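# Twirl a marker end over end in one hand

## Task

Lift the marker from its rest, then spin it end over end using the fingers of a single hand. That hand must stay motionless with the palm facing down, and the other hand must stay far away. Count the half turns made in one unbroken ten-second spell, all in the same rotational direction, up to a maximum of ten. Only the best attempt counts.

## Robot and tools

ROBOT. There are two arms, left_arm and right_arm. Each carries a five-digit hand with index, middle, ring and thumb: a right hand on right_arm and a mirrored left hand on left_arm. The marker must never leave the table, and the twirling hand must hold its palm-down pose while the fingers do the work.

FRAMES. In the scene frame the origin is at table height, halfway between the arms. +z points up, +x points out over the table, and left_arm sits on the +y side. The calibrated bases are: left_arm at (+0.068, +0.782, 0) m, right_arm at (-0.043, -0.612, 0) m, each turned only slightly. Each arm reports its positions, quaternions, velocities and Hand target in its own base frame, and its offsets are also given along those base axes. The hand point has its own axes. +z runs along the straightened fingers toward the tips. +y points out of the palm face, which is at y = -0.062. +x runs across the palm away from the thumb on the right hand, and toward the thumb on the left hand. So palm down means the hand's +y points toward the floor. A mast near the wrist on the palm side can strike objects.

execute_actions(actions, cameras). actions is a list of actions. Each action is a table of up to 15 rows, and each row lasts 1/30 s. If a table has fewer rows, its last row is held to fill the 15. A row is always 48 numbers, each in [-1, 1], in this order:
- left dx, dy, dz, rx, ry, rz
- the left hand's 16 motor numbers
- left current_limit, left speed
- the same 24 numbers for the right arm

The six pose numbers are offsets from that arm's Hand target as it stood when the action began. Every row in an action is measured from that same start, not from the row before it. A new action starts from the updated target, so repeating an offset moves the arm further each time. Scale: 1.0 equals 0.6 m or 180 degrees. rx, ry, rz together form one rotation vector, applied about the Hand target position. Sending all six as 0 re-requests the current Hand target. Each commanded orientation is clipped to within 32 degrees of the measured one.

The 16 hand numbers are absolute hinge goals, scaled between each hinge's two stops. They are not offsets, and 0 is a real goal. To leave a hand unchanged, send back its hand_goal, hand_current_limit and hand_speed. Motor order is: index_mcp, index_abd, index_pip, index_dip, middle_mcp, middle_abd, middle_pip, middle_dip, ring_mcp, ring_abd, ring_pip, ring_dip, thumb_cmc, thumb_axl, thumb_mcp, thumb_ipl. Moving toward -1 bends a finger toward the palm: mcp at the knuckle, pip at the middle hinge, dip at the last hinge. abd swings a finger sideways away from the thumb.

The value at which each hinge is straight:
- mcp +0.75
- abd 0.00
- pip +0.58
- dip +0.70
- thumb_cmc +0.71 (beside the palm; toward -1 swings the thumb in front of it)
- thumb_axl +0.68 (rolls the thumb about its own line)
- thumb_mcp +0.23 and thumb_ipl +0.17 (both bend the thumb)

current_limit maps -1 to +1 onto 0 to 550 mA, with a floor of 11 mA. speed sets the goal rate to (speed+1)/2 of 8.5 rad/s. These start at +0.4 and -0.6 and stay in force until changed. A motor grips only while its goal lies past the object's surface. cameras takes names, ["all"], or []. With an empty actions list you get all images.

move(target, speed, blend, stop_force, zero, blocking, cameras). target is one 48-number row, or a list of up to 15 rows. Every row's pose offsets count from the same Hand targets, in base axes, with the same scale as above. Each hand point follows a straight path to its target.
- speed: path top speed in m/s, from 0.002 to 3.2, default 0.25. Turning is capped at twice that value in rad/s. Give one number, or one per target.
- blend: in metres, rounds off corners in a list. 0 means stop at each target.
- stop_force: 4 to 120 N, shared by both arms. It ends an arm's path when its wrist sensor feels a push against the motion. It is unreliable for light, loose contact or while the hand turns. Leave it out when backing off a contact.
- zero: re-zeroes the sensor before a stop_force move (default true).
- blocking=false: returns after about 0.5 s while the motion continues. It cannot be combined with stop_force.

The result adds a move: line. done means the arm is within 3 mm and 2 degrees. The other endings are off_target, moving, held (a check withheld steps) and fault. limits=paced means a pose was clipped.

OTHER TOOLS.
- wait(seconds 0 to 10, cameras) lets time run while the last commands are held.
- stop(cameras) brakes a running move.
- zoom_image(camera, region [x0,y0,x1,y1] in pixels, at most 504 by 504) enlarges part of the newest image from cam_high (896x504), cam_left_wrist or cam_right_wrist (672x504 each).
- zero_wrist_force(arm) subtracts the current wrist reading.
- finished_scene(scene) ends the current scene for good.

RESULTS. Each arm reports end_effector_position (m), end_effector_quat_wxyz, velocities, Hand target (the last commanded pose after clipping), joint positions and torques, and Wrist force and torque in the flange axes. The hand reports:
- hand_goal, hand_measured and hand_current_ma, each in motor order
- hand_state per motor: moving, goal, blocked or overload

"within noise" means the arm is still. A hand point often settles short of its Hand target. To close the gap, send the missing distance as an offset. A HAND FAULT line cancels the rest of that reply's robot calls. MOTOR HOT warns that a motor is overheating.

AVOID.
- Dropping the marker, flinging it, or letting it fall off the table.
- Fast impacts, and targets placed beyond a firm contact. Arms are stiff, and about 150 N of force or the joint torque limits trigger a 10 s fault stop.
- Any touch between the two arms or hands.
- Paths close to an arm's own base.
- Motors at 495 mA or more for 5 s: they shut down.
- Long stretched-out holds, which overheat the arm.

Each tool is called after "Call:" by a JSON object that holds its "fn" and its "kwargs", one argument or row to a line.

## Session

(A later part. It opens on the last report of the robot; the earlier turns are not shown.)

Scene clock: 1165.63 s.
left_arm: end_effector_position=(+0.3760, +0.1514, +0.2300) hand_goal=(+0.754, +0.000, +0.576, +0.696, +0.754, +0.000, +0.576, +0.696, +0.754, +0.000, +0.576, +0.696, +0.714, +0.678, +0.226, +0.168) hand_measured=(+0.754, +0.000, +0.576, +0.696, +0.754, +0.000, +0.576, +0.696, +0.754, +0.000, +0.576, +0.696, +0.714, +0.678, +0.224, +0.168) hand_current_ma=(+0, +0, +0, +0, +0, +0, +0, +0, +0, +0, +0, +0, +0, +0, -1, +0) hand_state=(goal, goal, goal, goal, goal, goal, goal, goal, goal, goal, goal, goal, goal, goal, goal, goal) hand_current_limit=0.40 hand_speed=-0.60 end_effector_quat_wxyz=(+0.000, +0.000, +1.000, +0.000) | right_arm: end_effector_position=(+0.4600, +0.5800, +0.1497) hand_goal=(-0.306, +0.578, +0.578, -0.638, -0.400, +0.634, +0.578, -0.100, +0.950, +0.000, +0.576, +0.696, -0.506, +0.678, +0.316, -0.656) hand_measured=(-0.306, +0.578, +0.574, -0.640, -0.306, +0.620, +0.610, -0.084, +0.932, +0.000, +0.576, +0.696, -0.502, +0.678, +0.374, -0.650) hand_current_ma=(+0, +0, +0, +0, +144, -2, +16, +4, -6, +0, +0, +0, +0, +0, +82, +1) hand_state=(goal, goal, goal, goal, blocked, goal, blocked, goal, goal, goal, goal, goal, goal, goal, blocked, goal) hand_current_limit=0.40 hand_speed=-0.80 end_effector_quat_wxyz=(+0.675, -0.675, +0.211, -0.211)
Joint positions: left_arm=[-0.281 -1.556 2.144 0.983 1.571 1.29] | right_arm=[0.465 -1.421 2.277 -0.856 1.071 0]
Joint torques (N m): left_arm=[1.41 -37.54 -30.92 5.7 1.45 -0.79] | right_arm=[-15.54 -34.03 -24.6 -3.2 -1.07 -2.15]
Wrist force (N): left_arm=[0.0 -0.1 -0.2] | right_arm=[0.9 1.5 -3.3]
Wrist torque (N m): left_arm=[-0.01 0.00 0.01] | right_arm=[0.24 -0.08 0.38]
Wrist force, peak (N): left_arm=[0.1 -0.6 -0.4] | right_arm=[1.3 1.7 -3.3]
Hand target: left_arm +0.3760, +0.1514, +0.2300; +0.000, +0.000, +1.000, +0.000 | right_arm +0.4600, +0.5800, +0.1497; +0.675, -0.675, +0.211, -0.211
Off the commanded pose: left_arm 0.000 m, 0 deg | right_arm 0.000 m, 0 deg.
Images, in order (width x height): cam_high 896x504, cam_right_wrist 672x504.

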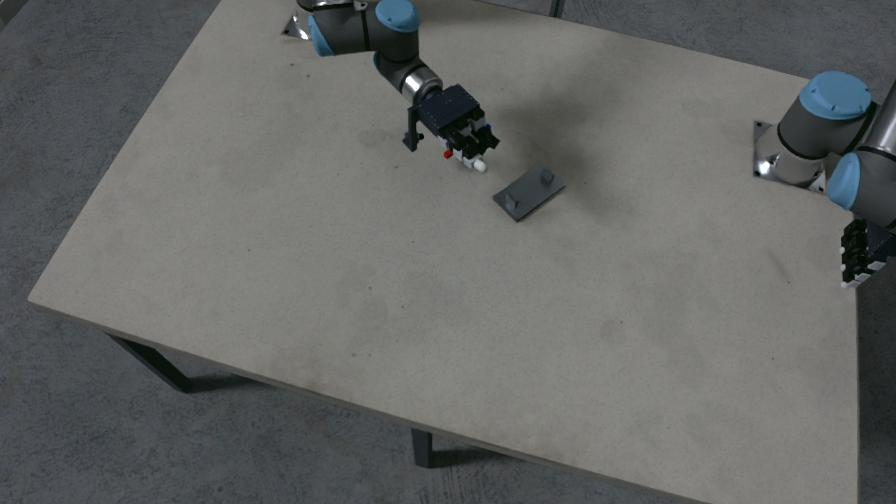

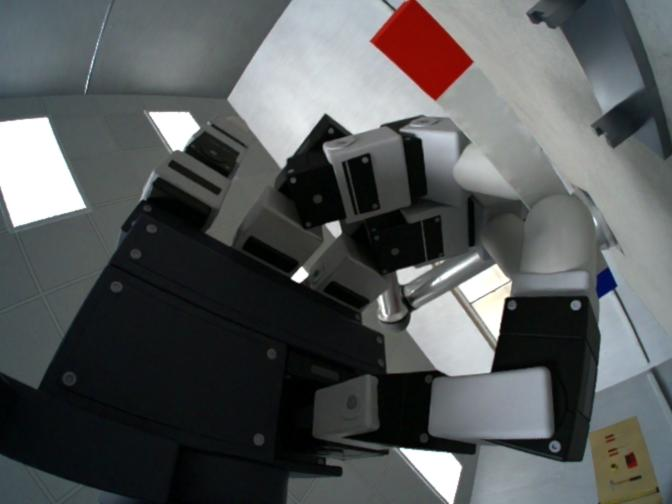

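Call:
{"fn": "execute_actions", "kwargs": {
  "actions": [
    [[0,0,0,0,0,0,0.754,0,0.576,0.696,0.754,0,0.576,0.696,0.754,0,0.576,0.696,0.714,0.678,0.226,0.168,0.4,-0.6,0,0,0,0,0,0,-0.3384,0.52,0.577,-0.3913,-0.4,0.633,0.577,-0.101,0.95,0,0.576,0.696,-0.506,0.677,0.315,-0.657,0.4,-0.8]]
  ],
  "cameras": ["cam_right_wrist"]
}}

Call:
{"fn": "execute_actions", "kwargs": {
  "actions": [
    [[0,0,0,0,0,0,0.754,0,0.576,0.696,0.754,0,0.576,0.696,0.754,0,0.576,0.696,0.714,0.678,0.226,0.168,0.4,-0.6,0,0,0,0,0,0,-0.4027,0.423,0.577,-0.1014,-0.4,0.633,0.577,-0.101,0.95,0,0.576,0.696,-0.506,0.677,0.315,-0.657,0.4,-0.8]]
  ],
  "cameras": ["cam_right_wrist"]
}}

Scene clock: 1172.33 s.
left_arm: end_effector_position=(+0.3760, +0.1514, +0.2300) hand_goal=(+0.754, +0.000, +0.576, +0.696, +0.754, +0.000, +0.576, +0.696, +0.754, +0.000, +0.576, +0.696, +0.714, +0.678, +0.226, +0.168) hand_measured=(+0.754, +0.000, +0.576, +0.696, +0.754, +0.000, +0.576, +0.696, +0.754, +0.000, +0.576, +0.696, +0.714, +0.678, +0.224, +0.168) hand_current_ma=(+0, +0, +0, +0, +0, +0, +0, +0, +0, +0, +0, +0, +0, +0, -1, +0) hand_state=(goal, goal, goal, goal, goal, goal, goal, goal, goal, goal, goal, goal, goal, goal, goal, goal) hand_current_limit=0.40 hand_speed=-0.60 end_effector_quat_wxyz=(+0.000, +0.000, +1.000, +0.000) | right_arm: end_effector_position=(+0.4600, +0.5800, +0.1497) hand_goal=(-0.338, +0.520, +0.578, -0.392, -0.400, +0.634, +0.578, -0.100, +0.950, +0.000, +0.576, +0.696, -0.506, +0.678, +0.316, -0.656) hand_measured=(-0.340, +0.522, +0.574, -0.396, -0.308, +0.618, +0.610, -0.084, +0.932, +0.000, +0.576, +0.696, -0.502, +0.678, +0.374, -0.648) hand_current_ma=(+0, +0, +0, +0, +141, -3, +16, +4, -6, +0, +0, +0, +0, +0, +82, +2) hand_state=(goal, goal, goal, goal, blocked, goal, blocked, goal, goal, goal, goal, goal, goal, goal, blocked, goal) hand_current_limit=0.40 hand_speed=-0.80 end_effector_quat_wxyz=(+0.675, -0.675, +0.211, -0.211)
Joint positions: left_arm=[-0.281 -1.556 2.144 0.983 1.571 1.29] | right_arm=[0.465 -1.421 2.277 -0.856 1.071 0]
Joint torques (N m): left_arm=[-1.29 -37.17 -30.86 5.97 1.38 -1.19] | right_arm=[-15.54 -33.16 -25.9 -2.19 -0.05 -1.91]
Wrist force (N): left_arm=[0.1 -0.4 -0.1] | right_arm=[1.0 1.5 -3.3]
Wrist torque (N m): left_arm=[-0.06 -0.02 0.02] | right_arm=[0.24 -0.09 0.39]
Wrist force, peak (N): left_arm=[0.3 -0.5 -0.2] | right_arm=[1.1 1.7 -3.4]
Hand target: left_arm +0.3760, +0.1514, +0.2300; +0.000, +0.000, +1.000, +0.000 | right_arm +0.4600, +0.5800, +0.1497; +0.675, -0.675, +0.211, -0.211
Off the commanded pose: left_arm 0.000 m, 0 deg | right_arm 0.000 m, 0 deg.
Images, in order (width x height): cam_right_wrist 672x504.

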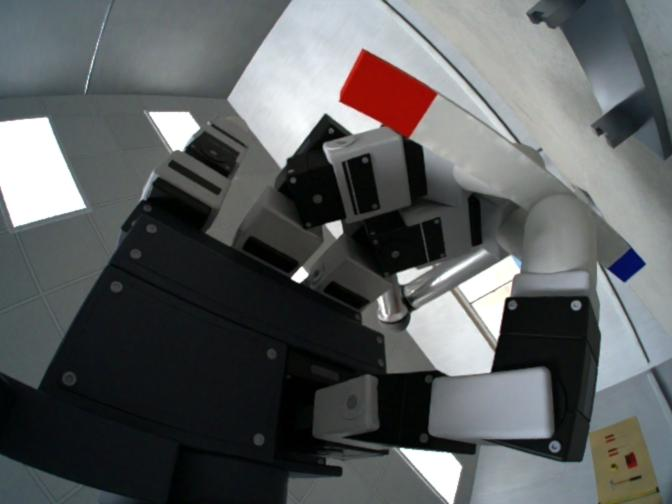

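Scene clock: 1173.03 s.
left_arm: end_effector_position=(+0.3760, +0.1514, +0.2300) hand_goal=(+0.754, +0.000, +0.576, +0.696, +0.754, +0.000, +0.576, +0.696, +0.754, +0.000, +0.576, +0.696, +0.714, +0.678, +0.226, +0.168) hand_measured=(+0.754, +0.000, +0.576, +0.696, +0.754, +0.000, +0.576, +0.696, +0.754, +0.000, +0.576, +0.696, +0.714, +0.678, +0.224, +0.168) hand_current_ma=(+0, +0, +0, +0, +0, +0, +0, +0, +0, +0, +0, +0, +0, +0, -1, +0) hand_state=(goal, goal, goal, goal, goal, goal, goal, goal, goal, goal, goal, goal, goal, goal, goal, goal) hand_current_limit=0.40 hand_speed=-0.60 end_effector_quat_wxyz=(+0.000, +0.000, +1.000, +0.000) | right_arm: end_effector_position=(+0.4600, +0.5800, +0.1497) hand_goal=(-0.402, +0.424, +0.578, -0.102, -0.400, +0.634, +0.578, -0.100, +0.950, +0.000, +0.576, +0.696, -0.506, +0.678, +0.316, -0.656) hand_measured=(-0.394, +0.470, +0.578, -0.108, -0.312, +0.594, +0.610, -0.084, +0.932, +0.000, +0.576, +0.696, -0.506, +0.678, +0.374, -0.644) hand_current_ma=(+1, +23, +0, -1, +129, -19, +16, +4, -6, +0, +0, +0, +0, +0, +82, +3) hand_state=(goal, blocked, goal, goal, blocked, blocked, blocked, goal, goal, goal, goal, goal, goal, goal, blocked, goal) hand_current_limit=0.40 hand_speed=-0.80 end_effector_quat_wxyz=(+0.675, -0.675, +0.211, -0.211)
Joint positions: left_arm=[-0.281 -1.556 2.144 0.983 1.571 1.29] | right_arm=[0.465 -1.421 2.277 -0.856 1.071 0]
Joint torques (N m): left_arm=[-0.98 -37.88 -30.89 5.97 1.65 -1] | right_arm=[-16.21 -32.38 -25.95 -2.06 -0.05 -1.87]
Wrist force (N): left_arm=[-0.1 -0.1 -0.1] | right_arm=[1.2 1.9 -3.1]
Wrist torque (N m): left_arm=[0.00 0.02 -0.01] | right_arm=[0.27 -0.12 0.42]
Wrist force, peak (N): left_arm=[-0.2 -0.6 0.0] | right_arm=[0.9 1.9 -3.4]
Hand target: left_arm +0.3760, +0.1514, +0.2300; +0.000, +0.000, +1.000, +0.000 | right_arm +0.4600, +0.5800, +0.1497; +0.675, -0.675, +0.211, -0.211
Off the commanded pose: left_arm 0.000 m, 0 deg | right_arm 0.000 m, 0 deg.
Images, in order (width x height): cam_right_wrist 672x504.

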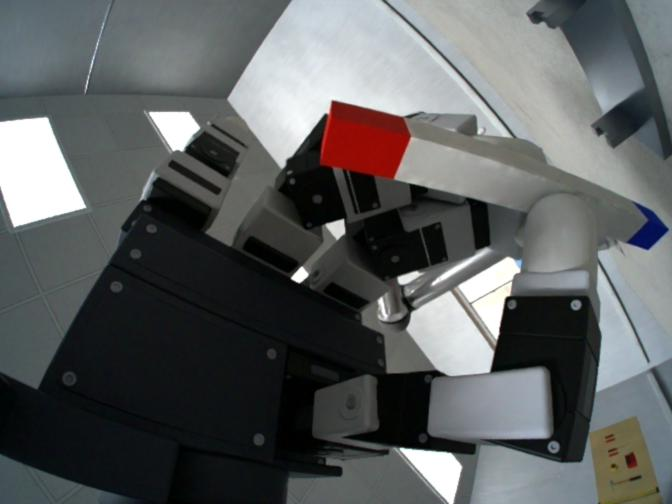

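Call:
{"fn": "execute_actions", "kwargs": {
  "actions": [
    [[0,0,0,0,0,0,0.754,0,0.576,0.696,0.754,0,0.576,0.696,0.754,0,0.576,0.696,0.714,0.678,0.226,0.168,0.4,-0.6,0,0,0,0,0,0,-0.4836,0.322,0.577,0.2029,-0.4,0.633,0.577,-0.101,0.95,0,0.576,0.696,-0.506,0.677,0.315,-0.657,0.4,-0.8]]
  ],
  "cameras": ["cam_right_wrist"]
}}

Call:
{"fn": "execute_actions", "kwargs": {
  "actions": [
    [[0,0,0,0,0,0,0.754,0,0.576,0.696,0.754,0,0.576,0.696,0.754,0,0.576,0.696,0.714,0.678,0.226,0.168,0.4,-0.6,0,0,0,0,0,0,-0.5205,0.243,0.577,0.3333,-0.4,0.633,0.577,-0.101,0.95,0,0.576,0.696,-0.506,0.677,0.315,-0.657,0.4,-0.8]]
  ],
  "cameras": ["cam_right_wrist"]
}}

Scene clock: 1181.50 s.
left_arm: end_effector_position=(+0.3760, +0.1514, +0.2300) hand_goal=(+0.754, +0.000, +0.576, +0.696, +0.754, +0.000, +0.576, +0.696, +0.754, +0.000, +0.576, +0.696, +0.714, +0.678, +0.226, +0.168) hand_measured=(+0.754, +0.000, +0.576, +0.696, +0.754, +0.000, +0.576, +0.696, +0.754, +0.000, +0.576, +0.696, +0.714, +0.678, +0.224, +0.168) hand_current_ma=(+0, +0, +0, +0, +0, +0, +0, +0, +0, +0, +0, +0, +0, +0, -1, +0) hand_state=(goal, goal, goal, goal, goal, goal, goal, goal, goal, goal, goal, goal, goal, goal, goal, goal) hand_current_limit=0.40 hand_speed=-0.60 end_effector_quat_wxyz=(+0.000, +0.000, +1.000, +0.000) | right_arm: end_effector_position=(+0.4600, +0.5800, +0.1497) hand_goal=(-0.484, +0.322, +0.578, +0.202, -0.400, +0.634, +0.578, -0.100, +0.950, +0.000, +0.576, +0.696, -0.506, +0.678, +0.316, -0.656) hand_measured=(-0.464, +0.388, +0.580, +0.196, -0.314, +0.566, +0.612, -0.082, +0.932, +0.000, +0.576, +0.696, -0.510, +0.678, +0.374, -0.642) hand_current_ma=(+6, +48, +0, -1, +118, -50, +16, +5, -6, +0, +0, +0, +0, +0, +82, +5) hand_state=(goal, blocked, goal, goal, blocked, blocked, blocked, goal, goal, goal, goal, goal, goal, goal, blocked, goal) hand_current_limit=0.40 hand_speed=-0.80 end_effector_quat_wxyz=(+0.675, -0.675, +0.211, -0.211)
Joint positions: left_arm=[-0.281 -1.556 2.144 0.983 1.571 1.29] | right_arm=[0.465 -1.421 2.277 -0.856 1.071 0]
Joint torques (N m): left_arm=[0.49 -40.19 -31.18 5.82 1.59 -1.24] | right_arm=[-17.14 -33.54 -27.4 -0.75 0.86 -1.82]
Wrist force (N): left_arm=[-0.2 -0.5 -0.1] | right_arm=[1.0 1.5 -3.0]
Wrist torque (N m): left_arm=[-0.06 0.02 0.00] | right_arm=[0.22 -0.09 0.39]
Wrist force, peak (N): left_arm=[0.0 -0.6 0.0] | right_arm=[1.0 2.0 -3.3]
Hand target: left_arm +0.3760, +0.1514, +0.2300; +0.000, +0.000, +1.000, +0.000 | right_arm +0.4600, +0.5800, +0.1497; +0.675, -0.675, +0.211, -0.211
Off the commanded pose: left_arm 0.000 m, 0 deg | right_arm 0.000 m, 0 deg.
Images, in order (width x height): cam_right_wrist 672x504.

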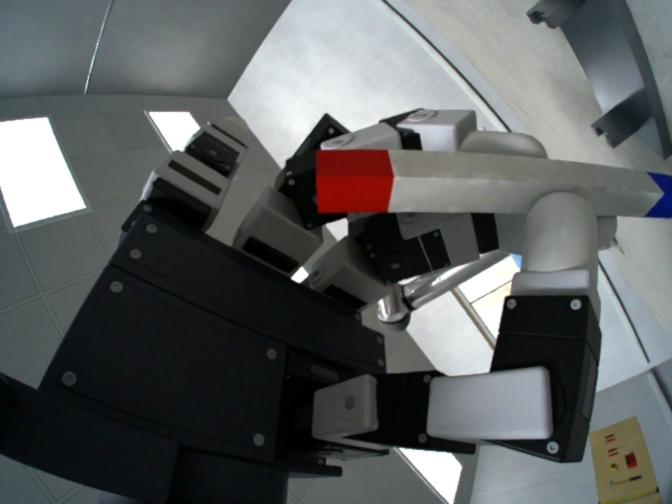

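Scene clock: 1182.20 s.
left_arm: end_effector_position=(+0.3760, +0.1514, +0.2300) hand_goal=(+0.754, +0.000, +0.576, +0.696, +0.754, +0.000, +0.576, +0.696, +0.754, +0.000, +0.576, +0.696, +0.714, +0.678, +0.226, +0.168) hand_measured=(+0.754, +0.000, +0.576, +0.696, +0.754, +0.000, +0.576, +0.696, +0.754, +0.000, +0.576, +0.696, +0.714, +0.678, +0.224, +0.168) hand_current_ma=(+0, +0, +0, +0, +0, +0, +0, +0, +0, +0, +0, +0, +0, +0, -1, +0) hand_state=(goal, goal, goal, goal, goal, goal, goal, goal, goal, goal, goal, goal, goal, goal, goal, goal) hand_current_limit=0.40 hand_speed=-0.60 end_effector_quat_wxyz=(+0.000, +0.000, +1.000, +0.000) | right_arm: end_effector_position=(+0.4600, +0.5800, +0.1497) hand_goal=(-0.520, +0.244, +0.578, +0.334, -0.400, +0.634, +0.578, -0.100, +0.950, +0.000, +0.576, +0.696, -0.506, +0.678, +0.316, -0.656) hand_measured=(-0.496, +0.348, +0.580, +0.328, -0.316, +0.552, +0.612, -0.082, +0.932, +0.000, +0.576, +0.696, -0.512, +0.676, +0.374, -0.642) hand_current_ma=(+10, +121, +0, +0, +115, -76, +16, +5, -6, +0, +0, +0, -1, +0, +82, +5) hand_state=(blocked, blocked, goal, goal, blocked, blocked, blocked, goal, goal, goal, goal, goal, goal, goal, blocked, goal) hand_current_limit=0.40 hand_speed=-0.80 end_effector_quat_wxyz=(+0.675, -0.675, +0.211, -0.211)
Joint positions: left_arm=[-0.281 -1.556 2.144 0.983 1.571 1.29] | right_arm=[0.465 -1.421 2.277 -0.856 1.071 0]
Joint torques (N m): left_arm=[0.35 -38.16 -32.39 6.02 1.34 -0.96] | right_arm=[-15.89 -32.91 -27.32 -0.62 1.19 -1.75]
Wrist force (N): left_arm=[-0.1 -0.3 -0.1] | right_arm=[1.1 1.7 -3.5]
Wrist torque (N m): left_arm=[-0.03 0.01 0.00] | right_arm=[0.28 -0.09 0.40]
Wrist force, peak (N): left_arm=[-0.1 -0.7 0.1] | right_arm=[1.2 1.7 -3.5]
Hand target: left_arm +0.3760, +0.1514, +0.2300; +0.000, +0.000, +1.000, +0.000 | right_arm +0.4600, +0.5800, +0.1497; +0.675, -0.675, +0.211, -0.211
Off the commanded pose: left_arm 0.000 m, 0 deg | right_arm 0.000 m, 0 deg.
Images, in order (width x height): cam_right_wrist 672x504.

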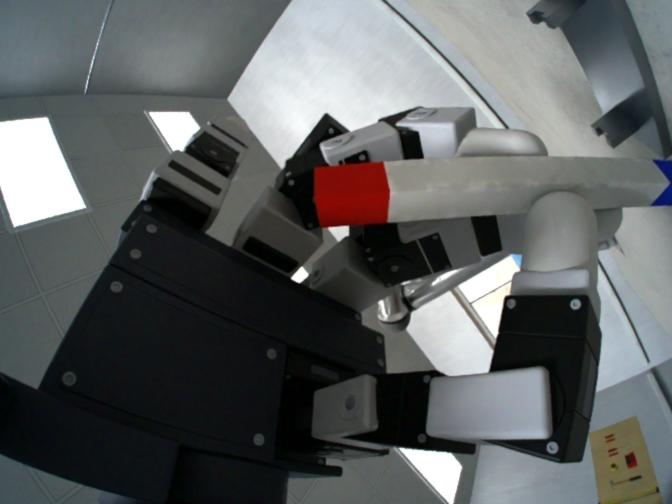

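Call:
{"fn": "execute_actions", "kwargs": {
  "actions": [
    [[0,0,0,0,0,0,0.754,0,0.576,0.696,0.754,0,0.576,0.696,0.754,0,0.576,0.696,0.714,0.678,0.226,0.168,0.4,-0.6,0,0,0,0,0,0,-0.5616,0.1,0.577,0.40,-0.4,0.633,0.577,-0.101,0.95,0,0.576,0.696,-0.506,0.677,0.315,-0.657,0.4,-0.8]]
  ],
  "cameras": ["cam_right_wrist"]
}}

Call:
{"fn": "execute_actions", "kwargs": {
  "actions": [
    [[0,0,0,0,0,0,0.754,0,0.576,0.696,0.754,0,0.576,0.696,0.754,0,0.576,0.696,0.714,0.678,0.226,0.168,0.4,-0.6,0,0,0,0,0,0,-0.5616,0.0,0.577,0.478,-0.4,0.633,0.577,-0.101,0.95,0,0.576,0.696,-0.506,0.677,0.315,-0.657,0.4,-0.8]]
  ],
  "cameras": ["cam_right_wrist"]
}}

Scene clock: 1434.03 s.
left_arm: end_effector_position=(+0.3760, +0.1514, +0.2300) hand_goal=(+0.754, +0.000, +0.576, +0.696, +0.754, +0.000, +0.576, +0.696, +0.754, +0.000, +0.576, +0.696, +0.714, +0.678, +0.226, +0.168) hand_measured=(+0.754, +0.000, +0.576, +0.696, +0.754, +0.000, +0.576, +0.696, +0.754, +0.000, +0.576, +0.696, +0.714, +0.678, +0.224, +0.168) hand_current_ma=(+0, +0, +0, +0, +0, +0, +0, +0, +0, +0, +0, +0, +0, +0, -1, +0) hand_state=(goal, goal, goal, goal, goal, goal, goal, goal, goal, goal, goal, goal, goal, goal, goal, goal) hand_current_limit=0.40 hand_speed=-0.60 end_effector_quat_wxyz=(+0.000, +0.000, +1.000, +0.000) | right_arm: end_effector_position=(+0.4600, +0.5800, +0.1497) hand_goal=(-0.562, +0.100, +0.578, +0.400, -0.400, +0.634, +0.578, -0.100, +0.950, +0.000, +0.576, +0.696, -0.506, +0.678, +0.316, -0.656) hand_measured=(-0.518, +0.310, +0.582, +0.398, -0.318, +0.532, +0.612, -0.082, +0.932, +0.000, +0.576, +0.696, -0.514, +0.676, +0.374, -0.642) hand_current_ma=(+33, +385, +0, +0, +110, -117, +16, +5, -6, +0, +0, +0, -1, +0, +82, +5) hand_state=(blocked, blocked, goal, goal, blocked, blocked, blocked, goal, goal, goal, goal, goal, goal, goal, blocked, goal) hand_current_limit=0.40 hand_speed=-0.80 end_effector_quat_wxyz=(+0.675, -0.675, +0.211, -0.211)
Joint positions: left_arm=[-0.281 -1.556 2.144 0.983 1.571 1.29] | right_arm=[0.465 -1.421 2.277 -0.856 1.071 0]
Joint torques (N m): left_arm=[-0.46 -37.37 -30.77 5.63 1.89 -0.9] | right_arm=[-17.23 -33.16 -29.19 0.41 1.91 -1.28]
Wrist force (N): left_arm=[0.0 -0.4 0.0] | right_arm=[0.9 1.7 -3.3]
Wrist torque (N m): left_arm=[-0.05 0.00 0.01] | right_arm=[0.27 -0.08 0.39]
Wrist force, peak (N): left_arm=[-0.1 -0.6 -0.2] | right_arm=[1.2 1.8 -3.3]
Hand target: left_arm +0.3760, +0.1514, +0.2300; +0.000, +0.000, +1.000, +0.000 | right_arm +0.4600, +0.5800, +0.1497; +0.675, -0.675, +0.211, -0.211
Off the commanded pose: left_arm 0.000 m, 0 deg | right_arm 0.000 m, 0 deg.
Images, in order (width x height): cam_right_wrist 672x504.

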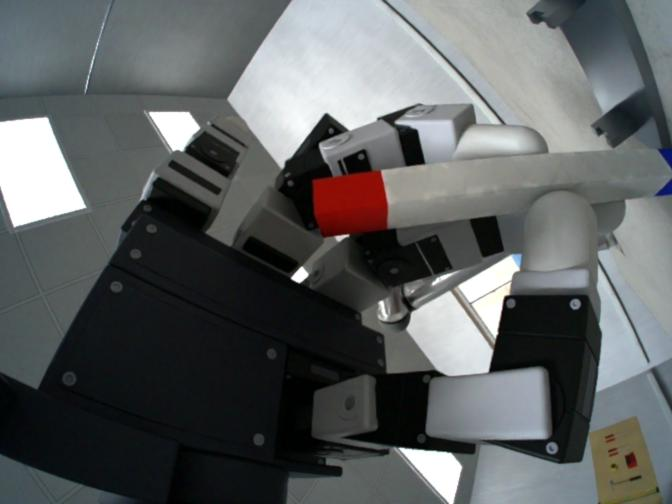

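Scene clock: 1434.73 s.
left_arm: end_effector_position=(+0.3760, +0.1514, +0.2300) hand_goal=(+0.754, +0.000, +0.576, +0.696, +0.754, +0.000, +0.576, +0.696, +0.754, +0.000, +0.576, +0.696, +0.714, +0.678, +0.226, +0.168) hand_measured=(+0.754, +0.000, +0.576, +0.696, +0.754, +0.000, +0.576, +0.696, +0.754, +0.000, +0.576, +0.696, +0.714, +0.678, +0.224, +0.168) hand_current_ma=(+0, +0, +0, +0, +0, +0, +0, +0, +0, +0, +0, +0, +0, +0, -1, +0) hand_state=(goal, goal, goal, goal, goal, goal, goal, goal, goal, goal, goal, goal, goal, goal, goal, goal) hand_current_limit=0.40 hand_speed=-0.60 end_effector_quat_wxyz=(+0.000, +0.000, +1.000, +0.000) | right_arm: end_effector_position=(+0.4600, +0.5800, +0.1497) hand_goal=(-0.562, +0.000, +0.578, +0.478, -0.400, +0.634, +0.578, -0.100, +0.950, +0.000, +0.576, +0.696, -0.506, +0.678, +0.316, -0.656) hand_measured=(-0.520, +0.306, +0.582, +0.470, -0.318, +0.530, +0.612, -0.082, +0.932, +0.000, +0.576, +0.696, -0.514, +0.676, +0.374, -0.642) hand_current_ma=(+28, +385, +0, -1, +109, -121, +16, +5, -6, +0, +0, +0, -1, +0, +82, +6) hand_state=(blocked, blocked, goal, goal, blocked, blocked, blocked, goal, goal, goal, goal, goal, goal, goal, blocked, goal) hand_current_limit=0.40 hand_speed=-0.80 end_effector_quat_wxyz=(+0.675, -0.675, +0.211, -0.211)
Joint positions: left_arm=[-0.281 -1.556 2.144 0.983 1.571 1.29] | right_arm=[0.465 -1.421 2.277 -0.856 1.071 0]
Joint torques (N m): left_arm=[-1.37 -37.29 -31.29 6.14 1.56 -1.09] | right_arm=[-16.25 -31.93 -29.22 0.7 2.24 -1.37]
Wrist force (N): left_arm=[-0.2 -0.6 -0.2] | right_arm=[1.2 1.6 -3.1]
Wrist torque (N m): left_arm=[-0.06 0.03 0.00] | right_arm=[0.25 -0.11 0.41]
Wrist force, peak (N): left_arm=[-0.2 -0.6 -0.2] | right_arm=[1.3 1.7 -3.4]
Hand target: left_arm +0.3760, +0.1514, +0.2300; +0.000, +0.000, +1.000, +0.000 | right_arm +0.4600, +0.5800, +0.1497; +0.675, -0.675, +0.211, -0.211
Off the commanded pose: left_arm 0.000 m, 0 deg | right_arm 0.000 m, 0 deg.
Images, in order (width x height): cam_right_wrist 672x504.

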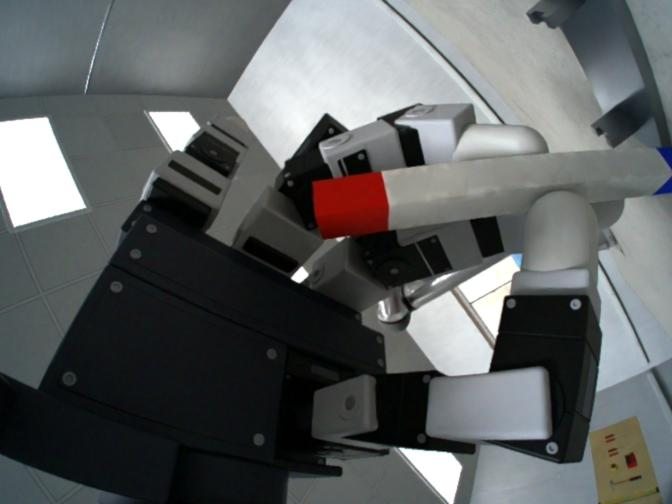

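Call:
{"fn": "zoom_image", "kwargs": {
  "camera": "cam_right_wrist",
  "region": [230, 80, 566, 332]
}}

Scaled by 1.500 from the camera's 672x504 image, which has a finer 960x720 frame.

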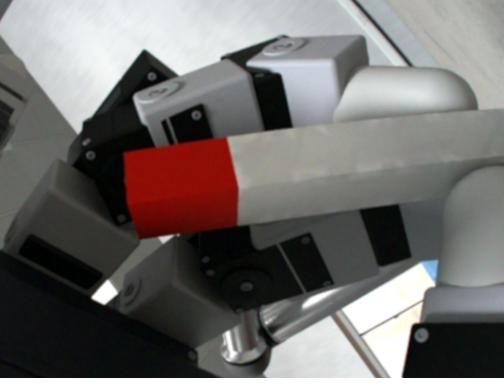

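Call:
{"fn": "execute_actions", "kwargs": {
  "actions": [
    [[0,0,0,0,0,0,0.754,0,0.576,0.696,0.754,0,0.576,0.696,0.754,0,0.576,0.696,0.714,0.678,0.226,0.168,0.4,-0.6,0,0,0,0,0,0,-0.2466,0.25,0.577,0.30,-0.4,0.633,0.577,-0.101,0.95,0,0.576,0.696,-0.506,0.677,0.315,-0.657,0.4,-0.7]],
    [[0,0,0,0,0,0,0.754,0,0.576,0.696,0.754,0,0.576,0.696,0.754,0,0.576,0.696,0.714,0.678,0.226,0.168,0.4,-0.6,0,0,0,0,0,0,0.95,0.0,0.577,0.696,-0.4,0.633,0.577,-0.101,0.95,0,0.576,0.696,-0.506,0.677,0.315,-0.657,0.4,-0.7]]
  ],
  "cameras": ["cam_high", "cam_right_wrist"]
}}

Call:
{"fn": "zoom_image", "kwargs": {
  "camera": "cam_high",
  "region": [400, 80, 600, 230]
}}

Scene clock: 1575.00 s.
left_arm: end_effector_position=(+0.3760, +0.1514, +0.2300) hand_goal=(+0.754, +0.000, +0.576, +0.696, +0.754, +0.000, +0.576, +0.696, +0.754, +0.000, +0.576, +0.696, +0.714, +0.678, +0.226, +0.168) hand_measured=(+0.754, +0.000, +0.576, +0.696, +0.754, +0.000, +0.576, +0.696, +0.754, +0.000, +0.576, +0.696, +0.714, +0.678, +0.224, +0.168) hand_current_ma=(+0, +0, +0, +0, +0, +0, +0, +0, +0, +0, +0, +0, +0, +0, -1, +0) hand_state=(goal, goal, goal, goal, goal, goal, goal, goal, goal, goal, goal, goal, goal, goal, goal, goal) hand_current_limit=0.40 hand_speed=-0.60 end_effector_quat_wxyz=(+0.000, +0.000, +1.000, +0.000) | right_arm: end_effector_position=(+0.4600, +0.5800, +0.1497) hand_goal=(+0.950, +0.000, +0.578, +0.696, -0.400, +0.634, +0.578, -0.100, +0.950, +0.000, +0.576, +0.696, -0.506, +0.678, +0.316, -0.656) hand_measured=(-0.454, +0.312, +0.530, +0.656, -0.308, +0.530, +0.632, -0.100, +0.932, +0.000, +0.576, +0.696, -0.512, +0.676, +0.350, -0.642) hand_current_ma=(-385, +385, -33, -24, +140, -121, +43, +0, -6, +0, +0, +0, -1, +0, +29, +6) hand_state=(blocked, blocked, blocked, blocked, blocked, blocked, blocked, goal, goal, goal, goal, goal, goal, goal, blocked, goal) hand_current_limit=0.40 hand_speed=-0.70 end_effector_quat_wxyz=(+0.675, -0.675, +0.211, -0.211)
Joint positions: left_arm=[-0.281 -1.556 2.144 0.983 1.571 1.29] | right_arm=[0.465 -1.421 2.277 -0.856 1.071 0]
Joint torques (N m): left_arm=[-0.84 -36.25 -31.93 6.21 1.56 -0.99] | right_arm=[-16.29 -32.64 -31.19 0.56 2.42 -1.02]
Wrist force (N): left_arm=[-0.2 -0.5 0.0] | right_arm=[1.0 1.4 -3.0]
Wrist torque (N m): left_arm=[-0.07 0.03 0.00] | right_arm=[0.21 -0.09 0.39]
Wrist force, peak (N): left_arm=[0.2 -0.6 -0.4] | right_arm=[1.2 1.9 -3.4]
Hand target: left_arm +0.3760, +0.1514, +0.2300; +0.000, +0.000, +1.000, +0.000 | right_arm +0.4600, +0.5800, +0.1497; +0.675, -0.675, +0.211, -0.211
Off the commanded pose: left_arm 0.000 m, 0 deg | right_arm 0.000 m, 0 deg.
Images, in order (width x height): cam_high 896x504, cam_right_wrist 672x504.

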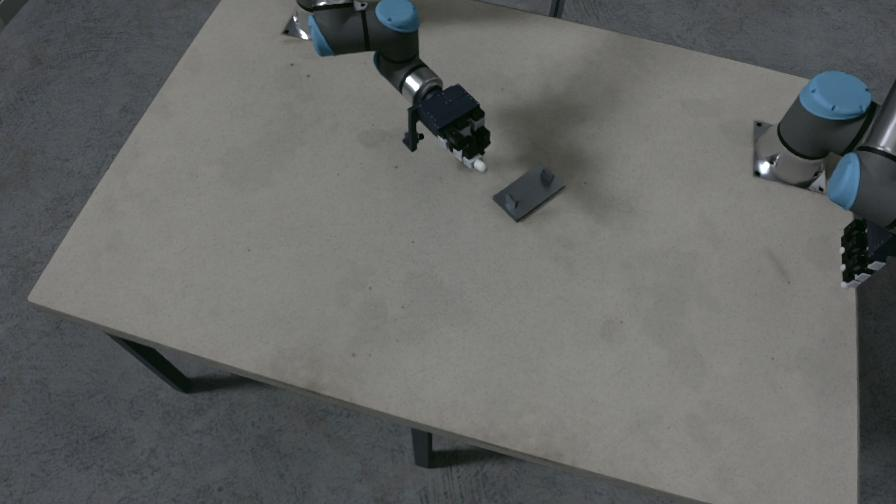

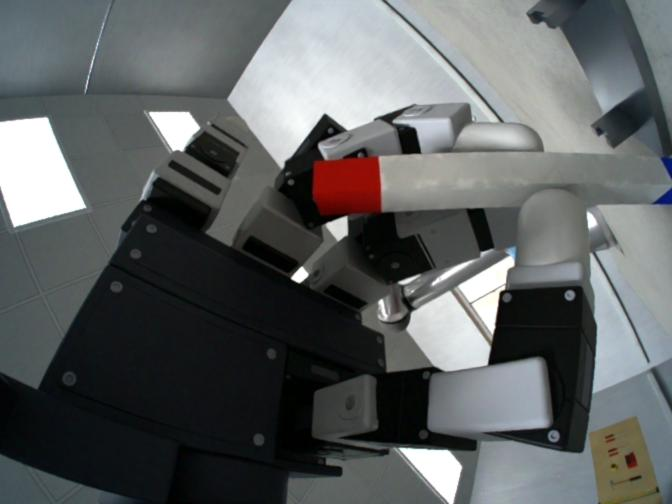

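Scaled by 2.520 from the camera's 896x504 image, which has a finer 1280x720 frame.

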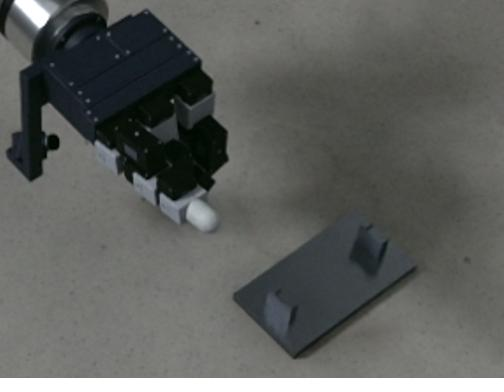

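Call:
{"fn": "execute_actions", "kwargs": {
  "actions": [
    [[0,0,0,0,0,0,0.754,0,0.576,0.696,0.754,0,0.576,0.696,0.754,0,0.576,0.696,0.714,0.678,0.226,0.168,0.4,-0.6,0,0,0,0,0,0,-0.45,0.5,0.577,0.656,-0.4,0.633,0.577,-0.101,0.95,0,0.576,0.696,-0.506,0.677,0.315,-0.657,0.4,-0.7]],
    [[0,0,0,0,0,0,0.754,0,0.576,0.696,0.754,0,0.576,0.696,0.754,0,0.576,0.696,0.714,0.678,0.226,0.168,0.4,-0.6,0,0,0,0,0,0,-0.1,0.5,0.577,0.656,-0.4,0.633,0.577,-0.101,0.95,0,0.576,0.696,-0.506,0.677,0.315,-0.657,0.4,-0.7]]
  ],
  "cameras": ["cam_right_wrist"]
}}

Scene clock: 1589.43 s.
left_arm: end_effector_position=(+0.3760, +0.1514, +0.2300) hand_goal=(+0.754, +0.000, +0.576, +0.696, +0.754, +0.000, +0.576, +0.696, +0.754, +0.000, +0.576, +0.696, +0.714, +0.678, +0.226, +0.168) hand_measured=(+0.754, +0.000, +0.576, +0.696, +0.754, +0.000, +0.576, +0.696, +0.754, +0.000, +0.576, +0.696, +0.714, +0.678, +0.224, +0.168) hand_current_ma=(+0, +0, +0, +0, +0, +0, +0, +0, +0, +0, +0, +0, +0, +0, -1, +0) hand_state=(goal, goal, goal, goal, goal, goal, goal, goal, goal, goal, goal, goal, goal, goal, goal, goal) hand_current_limit=0.40 hand_speed=-0.60 end_effector_quat_wxyz=(+0.000, +0.000, +1.000, +0.000) | right_arm: end_effector_position=(+0.4600, +0.5800, +0.1497) hand_goal=(-0.100, +0.500, +0.578, +0.656, -0.400, +0.634, +0.578, -0.100, +0.950, +0.000, +0.576, +0.696, -0.506, +0.678, +0.316, -0.656) hand_measured=(-0.112, +0.492, +0.574, +0.654, -0.308, +0.596, +0.632, -0.084, +0.932, +0.000, +0.576, +0.696, -0.502, +0.678, +0.352, -0.642) hand_current_ma=(-3, -1, +0, +0, +141, -16, +43, +4, -6, +0, +0, +0, +0, +0, +31, +6) hand_state=(goal, goal, goal, goal, blocked, blocked, blocked, goal, goal, goal, goal, goal, goal, goal, blocked, goal) hand_current_limit=0.40 hand_speed=-0.70 end_effector_quat_wxyz=(+0.675, -0.675, +0.211, -0.211)
Joint positions: left_arm=[-0.281 -1.556 2.144 0.983 1.571 1.29] | right_arm=[0.465 -1.421 2.277 -0.856 1.071 0]
Joint torques (N m): left_arm=[0.26 -38.46 -31.32 5.89 1.61 -1.16] | right_arm=[-16.69 -31.83 -32.56 0.72 2.57 -0.99]
Wrist force (N): left_arm=[-0.4 -0.4 -0.1] | right_arm=[1.1 1.5 -3.2]
Wrist torque (N m): left_arm=[-0.05 0.05 -0.02] | right_arm=[0.21 -0.10 0.39]
Wrist force, peak (N): left_arm=[-0.1 -0.6 -0.4] | right_arm=[1.1 1.7 -3.5]
Hand target: left_arm +0.3760, +0.1514, +0.2300; +0.000, +0.000, +1.000, +0.000 | right_arm +0.4600, +0.5800, +0.1497; +0.675, -0.675, +0.211, -0.211
Off the commanded pose: left_arm 0.000 m, 0 deg | right_arm 0.000 m, 0 deg.
Images, in order (width x height): cam_right_wrist 672x504.

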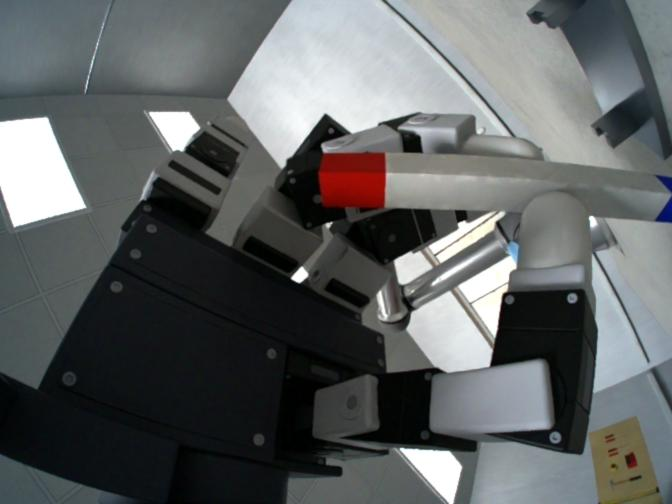

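Call:
{"fn": "move", "kwargs": {
  "target": [
    [0,0,0,0,0,0,0.754,0,0.576,0.696,0.754,0,0.576,0.696,0.754,0,0.576,0.696,0.714,0.678,0.226,0.168,0.4,-0.6,0,0,0,0,0,0,0.95,0.0,0.577,0.656,-0.4,0.633,0.577,-0.101,0.95,0,0.576,0.696,-0.506,0.677,0.315,-0.657,0.4,-0.7],
    [0,0,0,0,0,0,0.754,0,0.576,0.696,0.754,0,0.576,0.696,0.754,0,0.576,0.696,0.714,0.678,0.226,0.168,0.4,-0.6,0,0,-0.1,-0.0910,0.0637,0,0.95,0.0,0.577,0.656,-0.4,0.633,0.577,-0.101,0.95,0,0.576,0.696,-0.506,0.677,0.315,-0.657,0.4,-0.7]
  ],
  "speed": 0.15,
  "cameras": ["cam_right_wrist", "cam_high"]
}}

Scene clock: 1654.87 s.
left_arm: end_effector_position=(+0.3760, +0.1514, +0.2300) hand_goal=(+0.754, +0.000, +0.576, +0.696, +0.754, +0.000, +0.576, +0.696, +0.754, +0.000, +0.576, +0.696, +0.714, +0.678, +0.226, +0.168) hand_measured=(+0.754, +0.000, +0.576, +0.696, +0.754, +0.000, +0.576, +0.696, +0.754, +0.000, +0.576, +0.696, +0.714, +0.678, +0.224, +0.168) hand_current_ma=(+0, +0, +0, +0, +0, +0, +0, +0, +0, +0, +0, +0, +0, +0, -1, +0) hand_state=(goal, goal, goal, goal, goal, goal, goal, goal, goal, goal, goal, goal, goal, goal, goal, goal) hand_current_limit=0.40 hand_speed=-0.60 end_effector_quat_wxyz=(+0.000, +0.000, +1.000, +0.000) | right_arm: end_effector_position=(+0.4599, +0.5801, +0.0897) hand_goal=(+0.950, +0.000, +0.578, +0.656, -0.400, +0.634, +0.578, -0.100, +0.950, +0.000, +0.576, +0.696, -0.506, +0.678, +0.316, -0.656) hand_measured=(+0.930, +0.004, +0.574, +0.654, -0.308, +0.598, +0.632, -0.084, +0.932, +0.000, +0.576, +0.696, -0.502, +0.678, +0.352, -0.642) hand_current_ma=(-7, +0, +0, +0, +141, -15, +43, +4, -6, +0, +0, +0, +0, +0, +31, +6) hand_state=(blocked, goal, goal, goal, blocked, blocked, blocked, goal, goal, goal, goal, goal, goal, goal, blocked, goal) hand_current_limit=0.40 hand_speed=-0.70 end_effector_quat_wxyz=(-0.547, +0.782, -0.245, +0.171)
Joint positions: left_arm=[-0.281 -1.556 2.144 0.983 1.571 1.29] | right_arm=[0.506 -1.312 2.107 -0.409 1.142 -0.166]
Joint torques (N m): left_arm=[-0.41 -38.2 -32 6 1.49 -0.92] | right_arm=[-21.99 -51.21 -32.89 3.5 -3.8 1.35]
Wrist force (N): left_arm=[0.1 -0.2 0.0] | right_arm=[0.8 2.1 -1.8]
Wrist torque (N m): left_arm=[-0.03 -0.02 0.02] | right_arm=[0.18 -0.17 0.25]
Wrist force, peak (N): left_arm=[0.1 -0.5 -0.4] | right_arm=[1.0 1.8 -3.5]
Hand target: left_arm +0.3760, +0.1514, +0.2300; +0.000, +0.000, +1.000, +0.000 | right_arm +0.4600, +0.5800, +0.0897; -0.547, +0.782, -0.245, +0.171
Off the commanded pose: left_arm 0.000 m, 0 deg | right_arm 0.000 m, 0 deg.
move: done
Images, in order (width x height): cam_high 896x504, cam_right_wrist 672x504.

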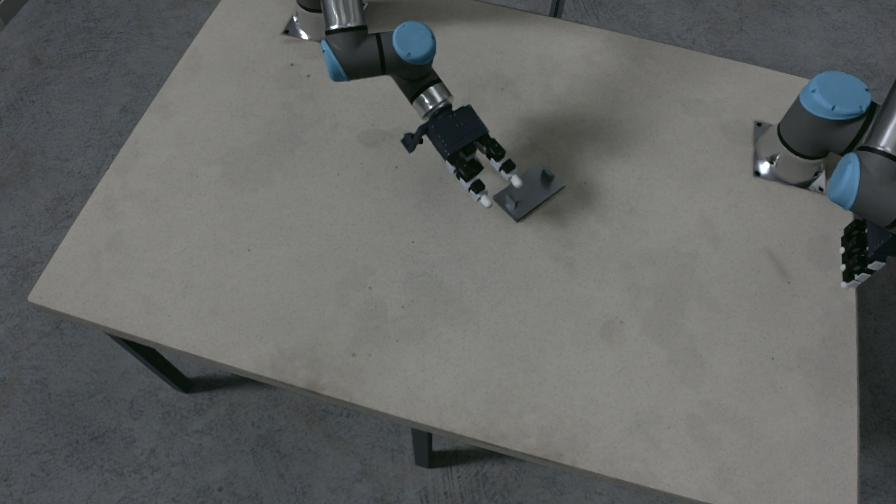

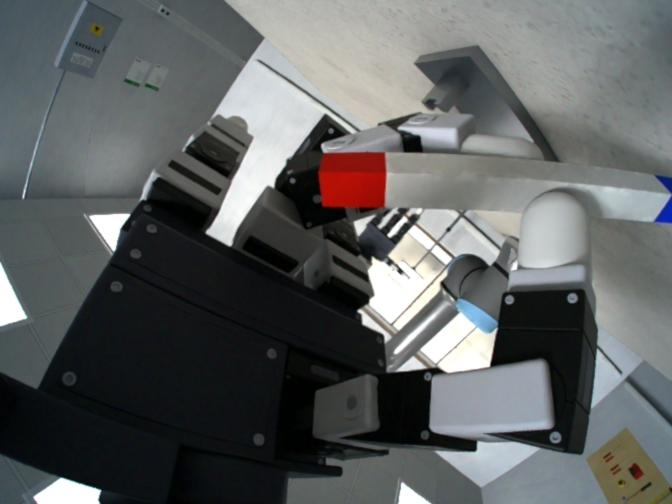

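Call:
{"fn": "move", "kwargs": {
  "target": [
    [0,0,0,0,0,0,0.754,0,0.576,0.696,0.754,0,0.576,0.696,0.754,0,0.576,0.696,0.714,0.678,0.226,0.168,0.4,-0.6,-0.0767,-0.11,0,0,0,0,0.95,0.0,0.577,0.656,-0.4,0.633,0.577,-0.101,0.95,0,0.576,0.696,-0.506,0.677,0.315,-0.657,0.4,-0.7],
    [0,0,0,0,0,0,0.754,0,0.576,0.696,0.754,0,0.576,0.696,0.754,0,0.576,0.696,0.714,0.678,0.226,0.168,0.4,-0.6,-0.0767,-0.11,-0.06,0,0,0,0.95,0.0,0.577,0.656,-0.4,0.633,0.577,-0.101,0.95,0,0.576,0.696,-0.506,0.677,0.315,-0.657,0.4,-0.7],
    [0,0,0,0,0,0,0.754,0,0.576,0.696,0.754,0,0.576,0.696,0.754,0,0.576,0.696,0.714,0.678,0.226,0.168,0.4,-0.6,-0.0767,-0.11,-0.088,0,0,0,0.95,0.0,0.577,0.656,-0.4,0.633,0.577,-0.101,0.95,0,0.576,0.696,-0.506,0.677,0.315,-0.657,0.4,-0.7]
  ],
  "speed": [0.15, 0.04, 0.02],
  "cameras": ["cam_right_wrist"]
}}

Scene clock: 1669.13 s.
left_arm: end_effector_position=(+0.3760, +0.1514, +0.2300) hand_goal=(+0.754, +0.000, +0.576, +0.696, +0.754, +0.000, +0.576, +0.696, +0.754, +0.000, +0.576, +0.696, +0.714, +0.678, +0.226, +0.168) hand_measured=(+0.754, +0.000, +0.576, +0.696, +0.754, +0.000, +0.576, +0.696, +0.754, +0.000, +0.576, +0.696, +0.714, +0.678, +0.224, +0.168) hand_current_ma=(+0, +0, +0, +0, +0, +0, +0, +0, +0, +0, +0, +0, +0, +0, -1, +0) hand_state=(goal, goal, goal, goal, goal, goal, goal, goal, goal, goal, goal, goal, goal, goal, goal, goal) hand_current_limit=0.40 hand_speed=-0.60 end_effector_quat_wxyz=(+0.000, +0.000, +1.000, +0.000) | right_arm: end_effector_position=(+0.4139, +0.5140, +0.0368) hand_goal=(+0.950, +0.000, +0.578, +0.656, -0.400, +0.634, +0.578, -0.100, +0.950, +0.000, +0.576, +0.696, -0.506, +0.678, +0.316, -0.656) hand_measured=(+0.930, +0.004, +0.574, +0.654, -0.308, +0.602, +0.632, -0.082, +0.932, +0.000, +0.576, +0.696, -0.504, +0.678, +0.352, -0.642) hand_current_ma=(-7, +0, +0, +0, +141, -11, +43, +5, -6, +0, +0, +0, +0, +0, +31, +6) hand_state=(blocked, goal, goal, goal, blocked, blocked, blocked, goal, goal, goal, goal, goal, goal, goal, blocked, goal) hand_current_limit=0.40 hand_speed=-0.70 end_effector_quat_wxyz=(-0.547, +0.782, -0.245, +0.171)
Joint positions: left_arm=[-0.281 -1.556 2.144 0.983 1.571 1.29] | right_arm=[0.424 -1.337 2.288 -0.549 1.066 -0.201]
Joint torques (N m): left_arm=[0.22 -39.04 -33.01 5.94 1.43 -1.02] | right_arm=[18.35 -56.72 -26.72 3.38 -2.35 1]
Wrist force (N): left_arm=[0.1 -0.2 0.0] | right_arm=[1.1 1.9 -1.9]
Wrist torque (N m): left_arm=[-0.03 -0.02 0.02] | right_arm=[0.19 -0.19 0.32]
Wrist force, peak (N): left_arm=[0.0 -0.8 -0.2] | right_arm=[0.8 2.6 -4.3]
Hand target: left_arm +0.3760, +0.1514, +0.2300; +0.000, +0.000, +1.000, +0.000 | right_arm +0.4140, +0.5140, +0.0369; -0.547, +0.782, -0.245, +0.171
Off the commanded pose: left_arm 0.000 m, 0 deg | right_arm 0.000 m, 0 deg.
move: done
Images, in order (width x height): cam_right_wrist 672x504.

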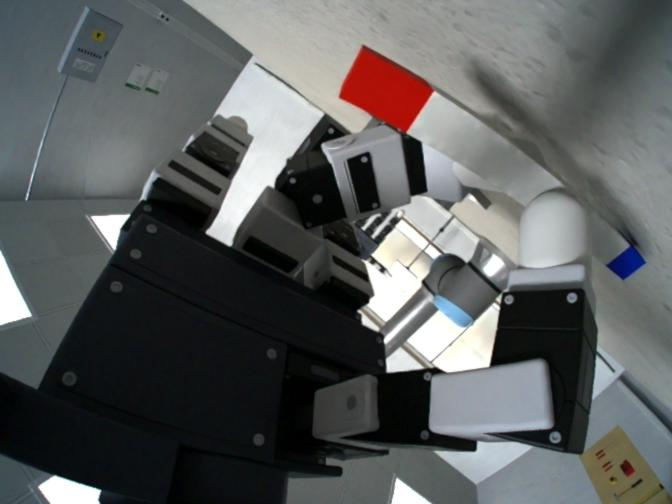

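Call:
{"fn": "move", "kwargs": {
  "target": [0,0,0,0,0,0,0.754,0,0.576,0.696,0.754,0,0.576,0.696,0.754,0,0.576,0.696,0.714,0.678,0.226,0.168,0.4,-0.6,0,0,-0.0117,0,0,0,0.95,0.0,0.577,0.656,-0.4,0.633,0.577,-0.101,0.95,0,0.576,0.696,-0.506,0.677,0.315,-0.657,0.4,-0.7],
  "speed": 0.02,
  "cameras": ["cam_right_wrist"]
}}

Scene clock: 1675.10 s.
left_arm: end_effector_position=(+0.3760, +0.1514, +0.2300) hand_goal=(+0.754, +0.000, +0.576, +0.696, +0.754, +0.000, +0.576, +0.696, +0.754, +0.000, +0.576, +0.696, +0.714, +0.678, +0.226, +0.168) hand_measured=(+0.754, +0.000, +0.576, +0.696, +0.754, +0.000, +0.576, +0.696, +0.754, +0.000, +0.576, +0.696, +0.714, +0.678, +0.224, +0.168) hand_current_ma=(+0, +0, +0, +0, +0, +0, +0, +0, +0, +0, +0, +0, +0, +0, -1, +0) hand_state=(goal, goal, goal, goal, goal, goal, goal, goal, goal, goal, goal, goal, goal, goal, goal, goal) hand_current_limit=0.40 hand_speed=-0.60 end_effector_quat_wxyz=(+0.000, +0.000, +1.000, +0.000) | right_arm: end_effector_position=(+0.4140, +0.5140, +0.0298) hand_goal=(+0.950, +0.000, +0.578, +0.656, -0.400, +0.634, +0.578, -0.100, +0.950, +0.000, +0.576, +0.696, -0.506, +0.678, +0.316, -0.656) hand_measured=(+0.930, +0.004, +0.574, +0.654, -0.308, +0.604, +0.632, -0.082, +0.932, +0.000, +0.576, +0.696, -0.504, +0.678, +0.352, -0.642) hand_current_ma=(-7, +0, +0, +0, +141, -11, +43, +5, -6, +0, +0, +0, +0, +0, +31, +6) hand_state=(blocked, goal, goal, goal, blocked, blocked, blocked, goal, goal, goal, goal, goal, goal, goal, blocked, goal) hand_current_limit=0.40 hand_speed=-0.70 end_effector_quat_wxyz=(-0.547, +0.782, -0.245, +0.171)
Joint positions: left_arm=[-0.281 -1.556 2.144 0.983 1.571 1.29] | right_arm=[0.424 -1.324 2.292 -0.565 1.066 -0.201]
Joint torques (N m): left_arm=[-1.14 -37.55 -31.29 5.73 1.22 -1.15] | right_arm=[15.79 -54.35 -23.18 3.29 -2.94 -0.03]
Wrist force (N): left_arm=[-0.2 -0.4 -0.1] | right_arm=[1.4 2.1 -2.0]
Wrist torque (N m): left_arm=[-0.05 0.03 0.00] | right_arm=[0.23 -0.23 0.36]
Wrist force, peak (N): left_arm=[-0.3 -0.7 -0.2] | right_arm=[1.2 2.2 -2.2]
Hand target: left_arm +0.3760, +0.1514, +0.2300; +0.000, +0.000, +1.000, +0.000 | right_arm +0.4140, +0.5140, +0.0299; -0.547, +0.782, -0.245, +0.171
Off the commanded pose: left_arm 0.000 m, 0 deg | right_arm 0.000 m, 0 deg.
move: done
Images, in order (width x height): cam_right_wrist 672x504.

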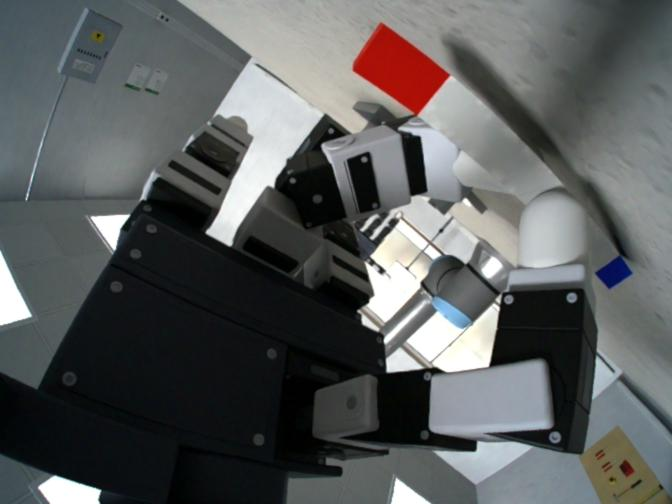

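Call:
{"fn": "move", "kwargs": {
  "target": [
    [0,0,0,0,0,0,0.754,0,0.576,0.696,0.754,0,0.576,0.696,0.754,0,0.576,0.696,0.714,0.678,0.226,0.168,0.4,-0.6,0,0,0.15,0,0,0,0.95,0.0,0.577,0.656,-0.4,0.633,0.577,-0.101,0.95,0,0.576,0.696,-0.506,0.677,0.315,-0.657,0.4,-0.7],
    [0,0,0,0,0,0,0.754,0,0.576,0.696,0.754,0,0.576,0.696,0.754,0,0.576,0.696,0.714,0.678,0.226,0.168,0.4,-0.6,0.1465,0.4227,0.15,0,0,0,0.95,0.0,0.577,0.656,-0.4,0.633,0.577,-0.101,0.95,0,0.576,0.696,-0.506,0.677,0.315,-0.657,0.4,-0.7]
  ],
  "speed": [0.1, 0.2],
  "blend": [0.02, 0],
  "cameras": ["cam_right_wrist", "cam_high"]
}}

Call:
{"fn": "zoom_image", "kwargs": {
  "camera": "cam_high",
  "region": [420, 100, 620, 250]
}}

Scene clock: 1691.80 s.
left_arm: end_effector_position=(+0.3760, +0.1514, +0.2300) hand_goal=(+0.754, +0.000, +0.576, +0.696, +0.754, +0.000, +0.576, +0.696, +0.754, +0.000, +0.576, +0.696, +0.714, +0.678, +0.226, +0.168) hand_measured=(+0.754, +0.000, +0.576, +0.696, +0.754, +0.000, +0.576, +0.696, +0.754, +0.000, +0.576, +0.696, +0.714, +0.678, +0.224, +0.168) hand_current_ma=(+0, +0, +0, +0, +0, +0, +0, +0, +0, +0, +0, +0, +0, +0, -1, +0) hand_state=(goal, goal, goal, goal, goal, goal, goal, goal, goal, goal, goal, goal, goal, goal, goal, goal) hand_current_limit=0.40 hand_speed=-0.60 end_effector_quat_wxyz=(+0.000, +0.000, +1.000, +0.000) | right_arm: end_effector_position=(+0.5017, +0.7676, +0.1199) hand_goal=(+0.950, +0.000, +0.578, +0.656, -0.400, +0.634, +0.578, -0.100, +0.950, +0.000, +0.576, +0.696, -0.506, +0.678, +0.316, -0.656) hand_measured=(+0.930, +0.004, +0.574, +0.654, -0.308, +0.604, +0.632, -0.082, +0.932, +0.000, +0.576, +0.696, -0.504, +0.678, +0.352, -0.642) hand_current_ma=(-7, +0, +0, +0, +141, -11, +43, +5, -6, +0, +0, +0, +0, +0, +31, +6) hand_state=(blocked, goal, goal, goal, blocked, blocked, blocked, goal, goal, goal, goal, goal, goal, goal, blocked, goal) hand_current_limit=0.40 hand_speed=-0.70 end_effector_quat_wxyz=(-0.547, +0.782, -0.245, +0.171) end_effector_velocity=(+0.001, +0.003, +0.003) end_effector_angular_velocity=(+0.003, -0.004, +0.002)
Joint positions: left_arm=[-0.281 -1.556 2.144 0.983 1.571 1.29] | right_arm=[0.721 -1.113 1.737 -0.264 1.342 -0.083]
Joint velocities: left_arm=[within noise] | right_arm=[0.001 0.001 -0.006 0.001 -0.001 0]
Joint torques (N m): left_arm=[-1.21 -36.83 -31.83 6 1.54 -0.77] | right_arm=[-5.26 -49.48 -42.7 -3.62 -2.69 -2.38]
Wrist force (N): left_arm=[-0.2 -0.2 0.0] | right_arm=[0.7 1.9 -2.0]
Wrist torque (N m): left_arm=[-0.02 0.03 -0.01] | right_arm=[0.20 -0.11 0.41]
Wrist force, peak (N): left_arm=[-0.4 -0.5 -0.5] | right_arm=[1.5 2.0 -4.0]
Hand target: left_arm +0.3760, +0.1514, +0.2300; +0.000, +0.000, +1.000, +0.000 | right_arm +0.5019, +0.7676, +0.1199; -0.547, +0.782, -0.245, +0.171
Off the commanded pose: left_arm 0.000 m, 0 deg | right_arm 0.000 m, 0 deg.
move: done
Images, in order (width x height): cam_high 896x504, cam_right_wrist 672x504.

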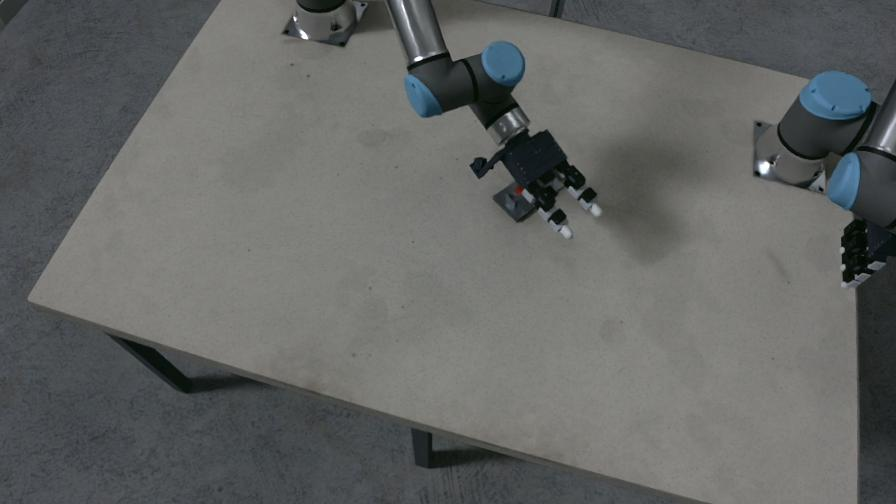

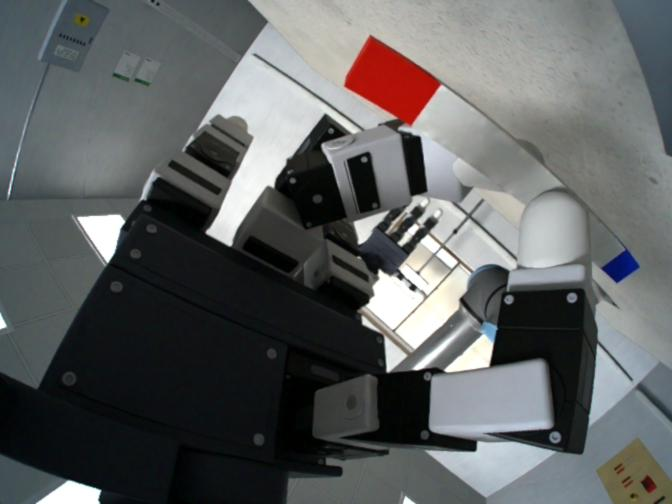

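Scaled by 2.520 from the camera's 896x504 image, which has a finer 1280x720 frame.

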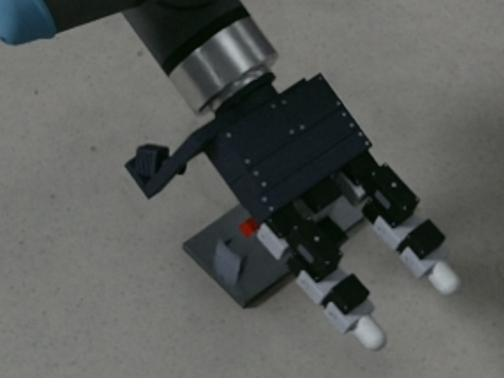

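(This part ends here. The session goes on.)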